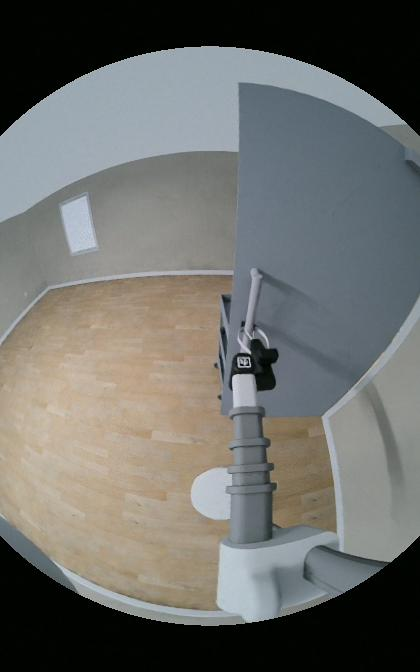

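Request:
move(
  blocking=false,
  r1={"base":{"translate_m":-0.45,"strafe_m":-0.03},"pace":"slow","contact_limits":{"translate_m":0.8}},
)

Request:
wait(
  seconds=7,
  cameras=["r1_head_left_camera","r1_head_right_camera"],
)

Scene clock: 1468.60 s.
move: r1 moving
r1.base_odometry: x=-1.699 y=+0.854 heading=-2.431
r1.turned_by_wheels: +0.001
r1.turned_by_imu: +0.001
r1.base_tilt: forward=-1.6 right=+1.2
r1.lidar_m: 0.51 0.52 0.48 0.51 2.39 2.97 2.75 2.79 2.57 0.56 0.47 2.95
r1.base_status: translate_m moving; strafe_m moving
r1.joint_positions: lift_m=+0.655 arm_m=+0.160 wrist_yaw_rad=+0.010 wrist_pitch_rad=-0.008 wrist_roll_rad=+1.570 gripper_m=+0.001
r1.joint_status: not commanded
r1.measured_speeds: translate_m=-0.049 strafe_m=-0.003 rotate_rad=-0.001 lift_m=+0.000 arm_m=+0.000 wrist_yaw_rad=+0.000 wrist_pitch_rad=+0.000 wrist_roll_rad=+0.000
r1.motor_effort: lift_m=+14(14) arm_m=-4(4) wheel_0=+1(2) wheel_1=-3(3) wheel_2=+11(14)
r1.servo_current: wrist_yaw_rad=72(72) wrist_pitch_rad=52(52) wrist_roll_rad=52(59) gripper_m=46(52)
r1.contact_limits: arm_m 0.2; translate_m 0.8
r1.hand_pose: x=+0.6202 y=-0.0844 z=+0.8359 quat_wxyz=(+0.707, +0.707, +0.001, +0.007) (m; r1's base frame)
r1.wrist_depth_mm: - - - - - 1808 1229 / - - - - - 1863 1229 / - - - - - 1808 1308 / - - - - - 1808 1255 / - - - 186 244 246 247 / - - 189 194 235 - - / - 157 413 183 180 - -
r2.base_odometry: x=-2.730 y=+1.101 heading=-2.523
r2.turned_by_wheels: +0.000
r2.turned_by_imu: +0.000
r2.base_tilt: forward=-0.7 right=+0.0
r2.lidar_m: 0.59 3.64 4.88 4.80 1.85 1.30 1.24 1.29 1.03 0.98 0.94 0.69
r2.base_status: not commanded
r2.joint_positions: lift_m=+0.920 arm_m=+0.198 wrist_yaw_rad=+0.027 wrist_pitch_rad=+0.001 wrist_roll_rad=+0.000 gripper_m=-0.019
r2.joint_status: not commanded
r2.measured_speeds: all 0
r2.motor_effort: lift_m=+19(19) arm_m=-4(4) wheel_0=+16(17) wheel_1=+3(3) wheel_2=+19(19)
r2.servo_current: wrist_yaw_rad=176(176) wrist_pitch_rad=39(39) wrist_roll_rad=33(52) gripper_m=85(85)
r2.contact_limits: translate_m 0.9
r2.hand_pose: x=+0.6595 y=-0.0797 z=+1.0979 quat_wxyz=(+1.000, +0.000, +0.000, +0.013) (m; r2's base frame)
r2.wrist_depth_mm: - - 250 234 229 221 213 / - - 252 236 231 223 216 / - - 254 237 233 224 217 / - - 255 177 233 225 218 / - - 256 175 236 226 220 / - - 184 167 233 226 220 / - - 260 - 236 226 223
pictures: none

Scene clock: 1473.90 s.
earlier move: r1 done
r1.base_odometry: x=-1.386 y=+1.161 heading=-2.432
r1.turned_by_wheels: -0.002
r1.turned_by_imu: -0.003
r1.base_tilt: forward=-1.6 right=+1.3
r1.lidar_m: 0.49 0.50 0.68 1.31 2.37 2.52 2.29 2.33 2.60 2.37 0.86 0.69
r1.base_status: done
r1.joint_positions: lift_m=+0.655 arm_m=+0.160 wrist_yaw_rad=-0.001 wrist_pitch_rad=-0.008 wrist_roll_rad=+1.570 gripper_m=+0.001
r1.joint_status: not commanded
r1.measured_speeds: all 0
r1.motor_effort: lift_m=+14(14) arm_m=-3(4) wheel_0=-9(13) wheel_1=-4(8) wheel_2=+0(14)
r1.servo_current: wrist_yaw_rad=52(78) wrist_pitch_rad=52(65) wrist_roll_rad=33(65) gripper_m=46(59)
r1.contact_limits: arm_m 0.2; translate_m 0.8
r1.hand_pose: x=+0.6192 y=-0.0876 z=+0.8359 quat_wxyz=(+0.707, +0.707, -0.003, +0.003) (m; r1's base frame)
r1.wrist_depth_mm: - - - - - 1756 1229 / - - - - - 1863 1281 / - - - - - 1921 1255 / - - - - - 1661 1205 / - - - 244 247 654 252 / - - 185 194 182 - - / - 157 402 162 165 - -
r2.base_odometry: x=-2.730 y=+1.101 heading=-2.523
r2.turned_by_wheels: +0.000
r2.turned_by_imu: +0.001
r2.base_tilt: forward=-0.6 right=+0.0
r2.lidar_m: 0.60 3.62 4.88 4.80 1.81 1.31 1.24 1.33 1.04 0.98 0.88 0.68
r2.base_status: not commanded
r2.joint_positions: lift_m=+0.920 arm_m=+0.198 wrist_yaw_rad=+0.027 wrist_pitch_rad=+0.001 wrist_roll_rad=+0.000 gripper_m=-0.019
r2.joint_status: not commanded
r2.measured_speeds: all 0
r2.on_its_own: wrist_yaw_rad is at rest, and its servo_current (169 mA) is outside its rest range (0 to 104 mA)
r2.motor_effort: lift_m=+19(19) arm_m=-3(4) wheel_0=+17(17) wheel_1=+3(3) wheel_2=+19(19)
r2.servo_current: wrist_yaw_rad=169(182) wrist_pitch_rad=39(46) wrist_roll_rad=46(65) gripper_m=78(91)
r2.contact_limits: translate_m 0.9
r2.hand_pose: x=+0.6595 y=-0.0797 z=+1.0979 quat_wxyz=(+1.000, +0.000, +0.000, +0.013) (m; r2's base frame)
r2.wrist_depth_mm: - - 249 234 229 222 215 / - - 252 236 232 224 216 / - - 252 237 232 224 217 / - - 255 177 234 224 219 / - - 256 174 236 225 220 / - - 184 167 234 227 220 / - - 260 - 236 225 222
wait: 5.30 of 7 s (r1 has come to rest)
pictures: r1_head_left_camera, r1_head_right_camera
Images, in order (width x height): r1_head_left_camera 420x672, r1_head_right_camera 420x672.

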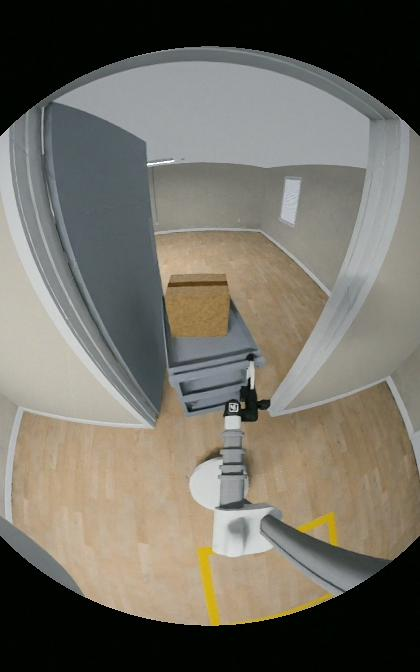

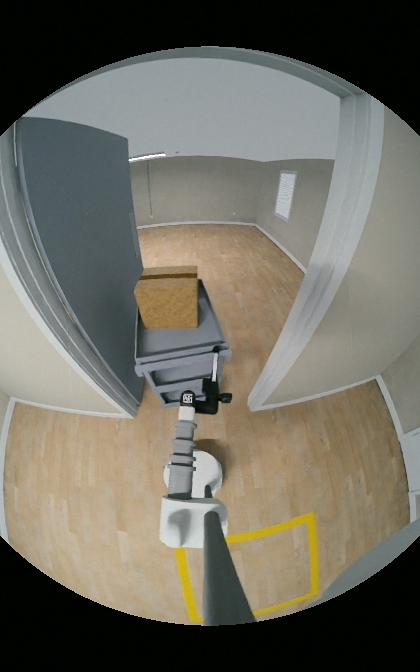

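Request:
move(
  blocking=false,
  r1={"base":{"translate_m":-0.35,"strafe_m":-0.08},"pace":"slow","contact_limits":{"translate_m":0.8}},
)

Request:
wait(
  seconds=7,
  cameras=["r1_head_left_camera","r1_head_right_camera"],
)

Scene clock: 1481.23 s.
move: r1 moving
r1.base_odometry: x=-1.379 y=+1.171 heading=-2.433
r1.turned_by_wheels: -0.001
r1.turned_by_imu: -0.001
r1.base_tilt: forward=-1.5 right=+1.3
r1.lidar_m: 0.50 0.49 0.69 1.31 2.36 2.50 2.27 2.32 2.56 2.37 0.85 0.73
r1.base_status: translate_m moving; strafe_m moving
r1.joint_positions: lift_m=+0.655 arm_m=+0.160 wrist_yaw_rad=-0.001 wrist_pitch_rad=-0.008 wrist_roll_rad=+1.570 gripper_m=+0.001
r1.joint_status: not commanded
r1.measured_speeds: translate_m=-0.049 strafe_m=-0.011 rotate_rad=-0.002 lift_m=+0.000 arm_m=+0.000 wrist_yaw_rad=+0.000 wrist_pitch_rad=+0.000 wrist_roll_rad=+0.000
r1.motor_effort: lift_m=+14(14) arm_m=-3(4) wheel_0=-9(10) wheel_1=-8(8) wheel_2=+9(9)
r1.servo_current: wrist_yaw_rad=39(59) wrist_pitch_rad=59(59) wrist_roll_rad=33(59) gripper_m=46(52)
r1.contact_limits: arm_m 0.2; translate_m 0.8
r1.hand_pose: x=+0.6192 y=-0.0876 z=+0.8359 quat_wxyz=(+0.707, +0.707, -0.003, +0.003) (m; r1's base frame)
r1.wrist_depth_mm: - - - - - 1808 1229 / - - - - - 1863 1255 / - - - - - 1863 1281 / - - - - 258 1618 1205 / - - - 246 248 535 - / - - 185 193 183 - - / - 156 410 - 166 - -
r2.base_odometry: x=-2.730 y=+1.101 heading=-2.523
r2.turned_by_wheels: +0.000
r2.turned_by_imu: +0.000
r2.base_tilt: forward=-0.7 right=+0.0
r2.lidar_m: 0.58 3.64 4.87 4.82 1.83 1.32 1.25 1.32 1.04 0.99 0.92 0.68
r2.base_status: not commanded
r2.joint_positions: lift_m=+0.920 arm_m=+0.198 wrist_yaw_rad=+0.027 wrist_pitch_rad=+0.001 wrist_roll_rad=+0.000 gripper_m=-0.019
r2.joint_status: not commanded
r2.measured_speeds: all 0
r2.motor_effort: lift_m=+19(19) arm_m=-3(4) wheel_0=+16(17) wheel_1=+3(3) wheel_2=+19(19)
r2.servo_current: wrist_yaw_rad=169(176) wrist_pitch_rad=46(46) wrist_roll_rad=39(65) gripper_m=72(85)
r2.contact_limits: translate_m 0.9
r2.hand_pose: x=+0.6595 y=-0.0797 z=+1.0979 quat_wxyz=(+1.000, +0.000, +0.000, +0.013) (m; r2's base frame)
r2.wrist_depth_mm: - - 250 235 229 221 215 / - - 251 236 231 223 216 / - - 253 237 233 224 217 / - - 255 177 233 226 219 / - - 256 175 236 226 220 / - - 184 167 233 227 220 / - - 260 - 236 226 221
pictures: none

Scene clock: 1485.57 s.
earlier move: r1 done
r1.base_odometry: x=-1.173 y=+1.449 heading=-2.433
r1.turned_by_wheels: +0.000
r1.turned_by_imu: -0.001
r1.base_tilt: forward=-1.6 right=+1.3
r1.lidar_m: 0.50 0.49 1.08 2.20 2.40 2.10 1.93 1.98 2.46 2.34 1.46 0.63
r1.base_status: done
r1.joint_positions: lift_m=+0.655 arm_m=+0.160 wrist_yaw_rad=-0.001 wrist_pitch_rad=-0.008 wrist_roll_rad=+1.570 gripper_m=+0.001
r1.joint_status: not commanded
r1.measured_speeds: all 0
r1.motor_effort: lift_m=+14(14) arm_m=-3(4) wheel_0=-5(10) wheel_1=-4(9) wheel_2=+4(9)
r1.servo_current: wrist_yaw_rad=33(72) wrist_pitch_rad=46(59) wrist_roll_rad=46(72) gripper_m=52(59)
r1.contact_limits: arm_m 0.2; translate_m 0.8
r1.hand_pose: x=+0.6192 y=-0.0876 z=+0.8359 quat_wxyz=(+0.707, +0.707, -0.003, +0.003) (m; r1's base frame)
r1.wrist_depth_mm: - - 574 - - 580 580 / - - - - - 1863 1255 / - - - - - 1921 1281 / - - - - 258 1618 1205 / - - - 245 246 603 - / - - 186 193 183 - - / - 158 404 162 166 - -
r2.base_odometry: x=-2.730 y=+1.101 heading=-2.523
r2.turned_by_wheels: +0.000
r2.turned_by_imu: +0.001
r2.base_tilt: forward=-0.6 right=+0.1
r2.lidar_m: 0.60 3.62 4.88 4.81 1.85 1.33 1.26 1.31 1.04 0.98 0.90 0.67
r2.base_status: not commanded
r2.joint_positions: lift_m=+0.920 arm_m=+0.198 wrist_yaw_rad=+0.027 wrist_pitch_rad=+0.001 wrist_roll_rad=+0.000 gripper_m=-0.019
r2.joint_status: not commanded
r2.measured_speeds: all 0
r2.on_its_own: wrist_yaw_rad is at rest, and its servo_current (163 mA) is outside its rest range (0 to 104 mA)
r2.motor_effort: lift_m=+19(19) arm_m=-3(4) wheel_0=+16(17) wheel_1=+3(3) wheel_2=+19(19)
r2.servo_current: wrist_yaw_rad=163(189) wrist_pitch_rad=39(52) wrist_roll_rad=39(65) gripper_m=78(91)
r2.contact_limits: translate_m 0.9
r2.hand_pose: x=+0.6595 y=-0.0797 z=+1.0979 quat_wxyz=(+1.000, +0.000, +0.000, +0.013) (m; r2's base frame)
r2.wrist_depth_mm: - - 250 235 229 221 215 / - - 252 236 232 222 217 / - - 252 237 232 224 218 / - - 256 177 234 226 219 / - - 256 175 236 226 220 / - - 184 168 233 227 220 / - - 260 - 236 226 222
wait: 4.33 of 7 s (r1 has come to rest)
pictures: r1_head_left_camera, r1_head_right_camera
Images, in order (width x height): r1_head_left_camera 420x672, r1_head_right_camera 420x672.

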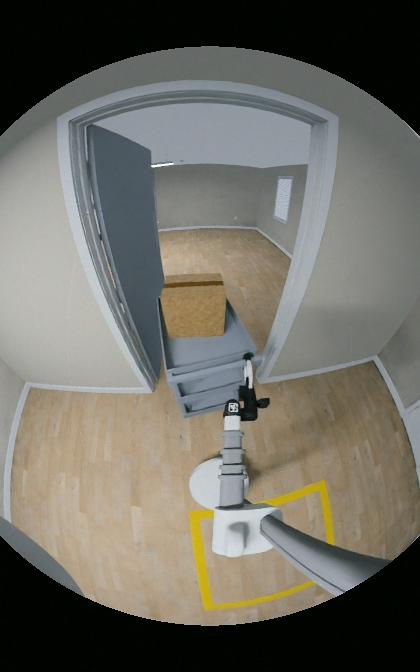

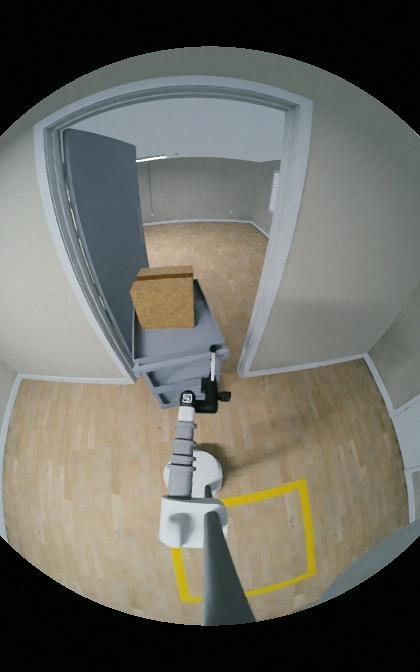

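Request:
move(
  blocking=false,
  r1={"base":{"translate_m":-0.6,"strafe_m":-0.1},"pace":"slow","contact_limits":{"translate_m":0.8}},
)

Request:
wait(
  seconds=9,
  cameras=["r1_head_left_camera","r1_head_right_camera"],
)

Scene clock: 1494.83 s.
move: r1 moving
r1.base_odometry: x=-1.165 y=+1.459 heading=-2.433
r1.turned_by_wheels: +0.000
r1.turned_by_imu: +0.000
r1.base_tilt: forward=-1.6 right=+1.3
r1.lidar_m: 0.51 0.50 1.07 2.23 2.40 2.12 1.91 1.95 2.45 2.33 1.48 0.99
r1.base_status: translate_m moving; strafe_m moving
r1.joint_positions: lift_m=+0.655 arm_m=+0.160 wrist_yaw_rad=+0.000 wrist_pitch_rad=-0.008 wrist_roll_rad=+1.570 gripper_m=+0.001
r1.joint_status: not commanded
r1.measured_speeds: translate_m=-0.048 strafe_m=-0.008 rotate_rad=+0.000 lift_m=+0.000 arm_m=+0.000 wrist_yaw_rad=+0.000 wrist_pitch_rad=+0.000 wrist_roll_rad=+0.000
r1.motor_effort: lift_m=+14(14) arm_m=-4(4) wheel_0=-5(7) wheel_1=-5(7) wheel_2=+9(10)
r1.servo_current: wrist_yaw_rad=52(65) wrist_pitch_rad=39(65) wrist_roll_rad=59(65) gripper_m=46(52)
r1.contact_limits: arm_m 0.2; translate_m 0.8
r1.hand_pose: x=+0.6193 y=-0.0875 z=+0.8359 quat_wxyz=(+0.707, +0.707, -0.003, +0.003) (m; r1's base frame)
r1.wrist_depth_mm: - - - 580 - - - / - - - - - 1808 1229 / - - - - - 1863 1255 / - - - - 258 1618 1205 / - - - 246 248 609 - / - - 186 191 183 - - / - 157 407 - 165 - -
r2.base_odometry: x=-2.730 y=+1.101 heading=-2.523
r2.turned_by_wheels: +0.000
r2.turned_by_imu: +0.000
r2.base_tilt: forward=-0.6 right=+0.0
r2.lidar_m: 0.59 3.63 4.88 4.81 1.83 1.31 1.26 1.31 1.05 0.98 0.91 0.67
r2.base_status: not commanded
r2.joint_positions: lift_m=+0.920 arm_m=+0.198 wrist_yaw_rad=+0.027 wrist_pitch_rad=+0.001 wrist_roll_rad=+0.000 gripper_m=-0.019
r2.joint_status: not commanded
r2.measured_speeds: all 0
r2.motor_effort: lift_m=+19(19) arm_m=-3(4) wheel_0=+15(17) wheel_1=+2(3) wheel_2=+19(19)
r2.servo_current: wrist_yaw_rad=156(182) wrist_pitch_rad=39(46) wrist_roll_rad=46(59) gripper_m=78(85)
r2.contact_limits: translate_m 0.9
r2.hand_pose: x=+0.6595 y=-0.0797 z=+1.0979 quat_wxyz=(+1.000, +0.000, +0.000, +0.013) (m; r2's base frame)
r2.wrist_depth_mm: - - 250 235 229 221 215 / - - 252 235 231 223 216 / - - 253 238 233 224 217 / - - 254 177 234 224 219 / - - 256 175 236 225 220 / - - 184 167 234 227 220 / - - 260 - 237 226 221
pictures: none

Scene clock: 1501.70 s.
earlier move: r1 done
r1.base_odometry: x=-0.782 y=+1.915 heading=-2.433
r1.turned_by_wheels: +0.000
r1.turned_by_imu: -0.002
r1.base_tilt: forward=-1.6 right=+1.2
r1.lidar_m: 0.48 0.47 1.83 2.38 2.25 1.47 1.30 1.34 1.70 2.30 2.34 1.59
r1.base_status: done
r1.joint_positions: lift_m=+0.655 arm_m=+0.160 wrist_yaw_rad=+0.000 wrist_pitch_rad=-0.008 wrist_roll_rad=+1.570 gripper_m=+0.001
r1.joint_status: not commanded
r1.measured_speeds: all 0
r1.motor_effort: lift_m=+14(14) arm_m=-4(4) wheel_0=-6(10) wheel_1=-3(8) wheel_2=+3(10)
r1.servo_current: wrist_yaw_rad=46(72) wrist_pitch_rad=59(65) wrist_roll_rad=52(72) gripper_m=52(59)
r1.contact_limits: arm_m 0.2; translate_m 0.8
r1.hand_pose: x=+0.6193 y=-0.0875 z=+0.8359 quat_wxyz=(+0.707, +0.707, -0.003, +0.003) (m; r1's base frame)
r1.wrist_depth_mm: - - - - - - 1160 / - - - - - - 1118 / - - - - - - 1118 / - - - - 259 1618 1138 / - - - 247 252 276 445 / - - 184 194 182 1983 - / - 158 397 183 166 - -
r2.base_odometry: x=-2.730 y=+1.101 heading=-2.523
r2.turned_by_wheels: +0.000
r2.turned_by_imu: +0.001
r2.base_tilt: forward=-0.6 right=+0.1
r2.lidar_m: 0.61 3.62 4.87 4.80 1.83 1.31 1.26 1.30 1.05 0.97 0.92 0.70
r2.base_status: not commanded
r2.joint_positions: lift_m=+0.920 arm_m=+0.198 wrist_yaw_rad=+0.027 wrist_pitch_rad=+0.001 wrist_roll_rad=+0.000 gripper_m=-0.019
r2.joint_status: not commanded
r2.measured_speeds: all 0
r2.on_its_own: wrist_yaw_rad is at rest, and its servo_current (163 mA) is outside its rest range (0 to 104 mA)
r2.motor_effort: lift_m=+19(19) arm_m=-3(4) wheel_0=+16(17) wheel_1=+3(3) wheel_2=+19(19)
r2.servo_current: wrist_yaw_rad=163(189) wrist_pitch_rad=39(46) wrist_roll_rad=39(65) gripper_m=78(85)
r2.contact_limits: translate_m 0.9
r2.hand_pose: x=+0.6595 y=-0.0797 z=+1.0979 quat_wxyz=(+1.000, +0.000, +0.000, +0.013) (m; r2's base frame)
r2.wrist_depth_mm: - - 249 234 231 220 215 / - - 252 236 231 223 216 / - - 252 238 232 224 217 / - - 255 177 233 226 219 / - - 256 175 236 226 220 / - - 185 167 232 227 220 / - - 260 - 236 227 223
wait: 6.87 of 9 s (r1 has come to rest)
pictures: r1_head_left_camera, r1_head_right_camera
Images, in order (width x height): r1_head_left_camera 420x672, r1_head_right_camera 420x672.

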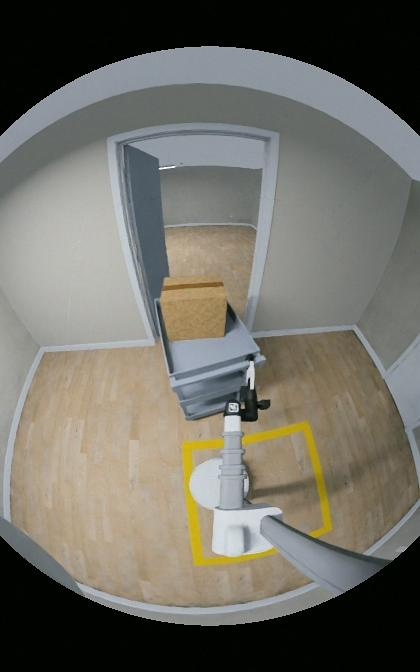

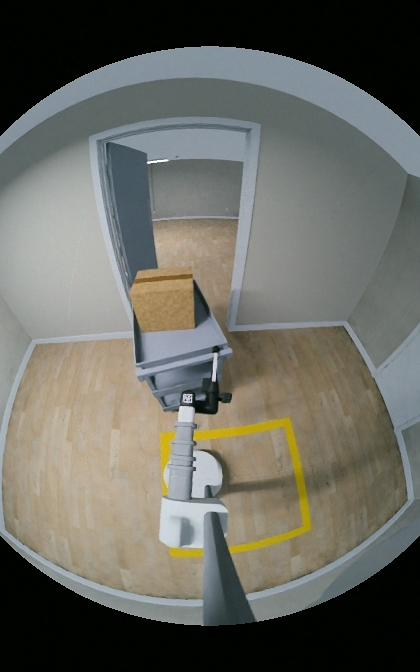

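Request:
move(
  blocking=false,
  r1={"base":{"translate_m":-0.7,"strafe_m":-0.25},"pace":"slow","contact_limits":{"translate_m":0.8}},
)

Request:
wait(
  seconds=10,
  cameras=["r1_head_left_camera","r1_head_right_camera"],
)

Scene clock: 1506.40 s.
move: r1 moving
r1.base_odometry: x=-0.776 y=+1.927 heading=-2.434
r1.turned_by_wheels: +0.000
r1.turned_by_imu: -0.001
r1.base_tilt: forward=-1.6 right=+1.3
r1.lidar_m: 0.48 0.47 1.84 2.38 2.23 1.44 1.31 1.33 1.69 2.29 2.34 0.67
r1.base_status: translate_m moving; strafe_m moving
r1.joint_positions: lift_m=+0.655 arm_m=+0.160 wrist_yaw_rad=+0.000 wrist_pitch_rad=-0.008 wrist_roll_rad=+1.570 gripper_m=+0.001
r1.joint_status: not commanded
r1.measured_speeds: translate_m=-0.048 strafe_m=-0.018 rotate_rad=+0.003 lift_m=+0.000 arm_m=+0.000 wrist_yaw_rad=+0.000 wrist_pitch_rad=+0.000 wrist_roll_rad=+0.000
r1.motor_effort: lift_m=+14(14) arm_m=-4(4) wheel_0=-6(9) wheel_1=-8(8) wheel_2=+7(8)
r1.servo_current: wrist_yaw_rad=52(59) wrist_pitch_rad=59(59) wrist_roll_rad=59(59) gripper_m=52(52)
r1.contact_limits: arm_m 0.2; translate_m 0.8
r1.hand_pose: x=+0.6193 y=-0.0875 z=+0.8359 quat_wxyz=(+0.707, +0.707, -0.003, +0.003) (m; r1's base frame)
r1.wrist_depth_mm: - - - - - - 1205 / - - - - - - 1118 / - - - - - - 1118 / - - - - 260 1618 1138 / - - - 248 250 1618 274 / - - 185 192 184 778 - / - 157 402 163 165 - -
r2.base_odometry: x=-2.730 y=+1.101 heading=-2.523
r2.turned_by_wheels: +0.000
r2.turned_by_imu: +0.000
r2.base_tilt: forward=-0.7 right=+0.0
r2.lidar_m: 0.60 3.62 4.88 4.80 1.84 1.32 1.27 1.31 1.04 0.99 0.89 0.69
r2.base_status: not commanded
r2.joint_positions: lift_m=+0.920 arm_m=+0.198 wrist_yaw_rad=+0.027 wrist_pitch_rad=+0.001 wrist_roll_rad=+0.000 gripper_m=-0.019
r2.joint_status: not commanded
r2.measured_speeds: all 0
r2.motor_effort: lift_m=+19(19) arm_m=-3(4) wheel_0=+16(17) wheel_1=+2(3) wheel_2=+18(19)
r2.servo_current: wrist_yaw_rad=169(176) wrist_pitch_rad=46(46) wrist_roll_rad=52(59) gripper_m=78(85)
r2.contact_limits: translate_m 0.9
r2.hand_pose: x=+0.6595 y=-0.0797 z=+1.0979 quat_wxyz=(+1.000, +0.000, +0.000, +0.013) (m; r2's base frame)
r2.wrist_depth_mm: - - 249 235 229 222 214 / - - 251 236 232 222 216 / - - 252 237 233 224 217 / - - 255 177 233 225 218 / - - 256 175 236 226 220 / - - 185 167 234 227 221 / - - 260 - 236 227 222
pictures: none

Scene clock: 1514.57 s.
earlier move: r1 done
r1.base_odometry: x=-0.414 y=+2.561 heading=-2.432
r1.turned_by_wheels: +0.001
r1.turned_by_imu: +0.006
r1.base_tilt: forward=-1.6 right=+1.2
r1.lidar_m: 0.45 0.40 2.73 2.53 1.05 0.69 0.59 0.60 0.77 1.64 2.20 2.37
r1.base_status: done
r1.joint_positions: lift_m=+0.655 arm_m=+0.160 wrist_yaw_rad=+0.009 wrist_pitch_rad=-0.008 wrist_roll_rad=+1.570 gripper_m=+0.001
r1.joint_status: not commanded
r1.measured_speeds: all 0
r1.motor_effort: lift_m=+14(14) arm_m=-4(4) wheel_0=+5(9) wheel_1=+0(10) wheel_2=+7(14)
r1.servo_current: wrist_yaw_rad=85(85) wrist_pitch_rad=59(65) wrist_roll_rad=39(72) gripper_m=39(59)
r1.contact_limits: arm_m 0.2; translate_m 0.8
r1.hand_pose: x=+0.6201 y=-0.0847 z=+0.8359 quat_wxyz=(+0.707, +0.707, +0.000, +0.006) (m; r1's base frame)
r1.wrist_depth_mm: - - - - - 1808 1205 / - - - - - 1661 1229 / - - - - - 1708 1255 / - - - - - 1808 1281 / 1756 - - - 252 1499 1098 / 1808 - 189 204 237 1661 1138 / 1756 - - 185 180 723 -
r2.base_odometry: x=-2.730 y=+1.101 heading=-2.523
r2.turned_by_wheels: +0.000
r2.turned_by_imu: +0.001
r2.base_tilt: forward=-0.7 right=+0.0
r2.lidar_m: 0.61 3.62 4.91 4.80 1.82 1.33 1.26 1.33 1.04 0.98 0.90 0.68
r2.base_status: not commanded
r2.joint_positions: lift_m=+0.920 arm_m=+0.198 wrist_yaw_rad=+0.027 wrist_pitch_rad=+0.001 wrist_roll_rad=+0.000 gripper_m=-0.019
r2.joint_status: not commanded
r2.measured_speeds: all 0
r2.on_its_own: wrist_yaw_rad is at rest, and its servo_current (169 mA) is outside its rest range (0 to 104 mA)
r2.motor_effort: lift_m=+19(19) arm_m=-3(4) wheel_0=+16(17) wheel_1=+3(3) wheel_2=+18(19)
r2.servo_current: wrist_yaw_rad=169(182) wrist_pitch_rad=46(46) wrist_roll_rad=52(65) gripper_m=78(91)
r2.contact_limits: translate_m 0.9
r2.hand_pose: x=+0.6595 y=-0.0797 z=+1.0979 quat_wxyz=(+1.000, +0.000, +0.000, +0.013) (m; r2's base frame)
r2.wrist_depth_mm: - - 250 235 229 222 215 / - - 252 236 231 223 216 / - - 252 238 234 224 217 / - - 254 177 235 226 219 / - - 255 175 236 227 220 / - - 184 167 233 227 221 / - - 262 - 237 227 222
wait: 8.17 of 10 s (r1 has come to rest)
pictures: r1_head_left_camera, r1_head_right_camera
Images, in order (width x height): r1_head_left_camera 420x672, r1_head_right_camera 420x672.

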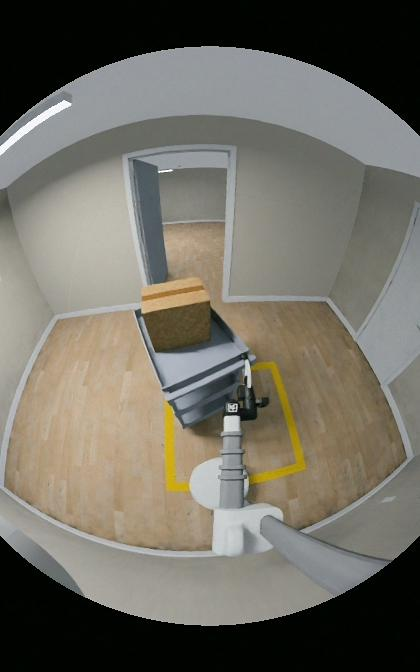

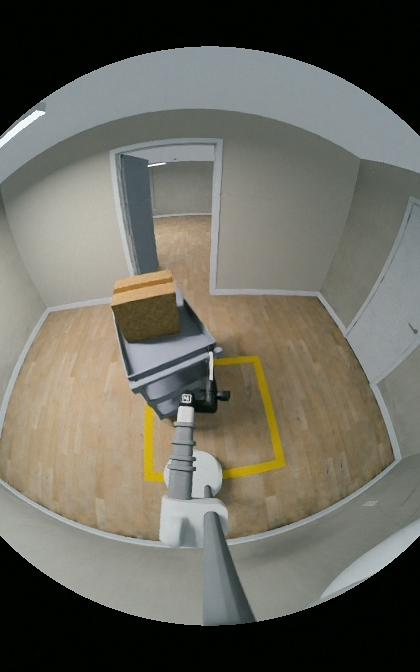

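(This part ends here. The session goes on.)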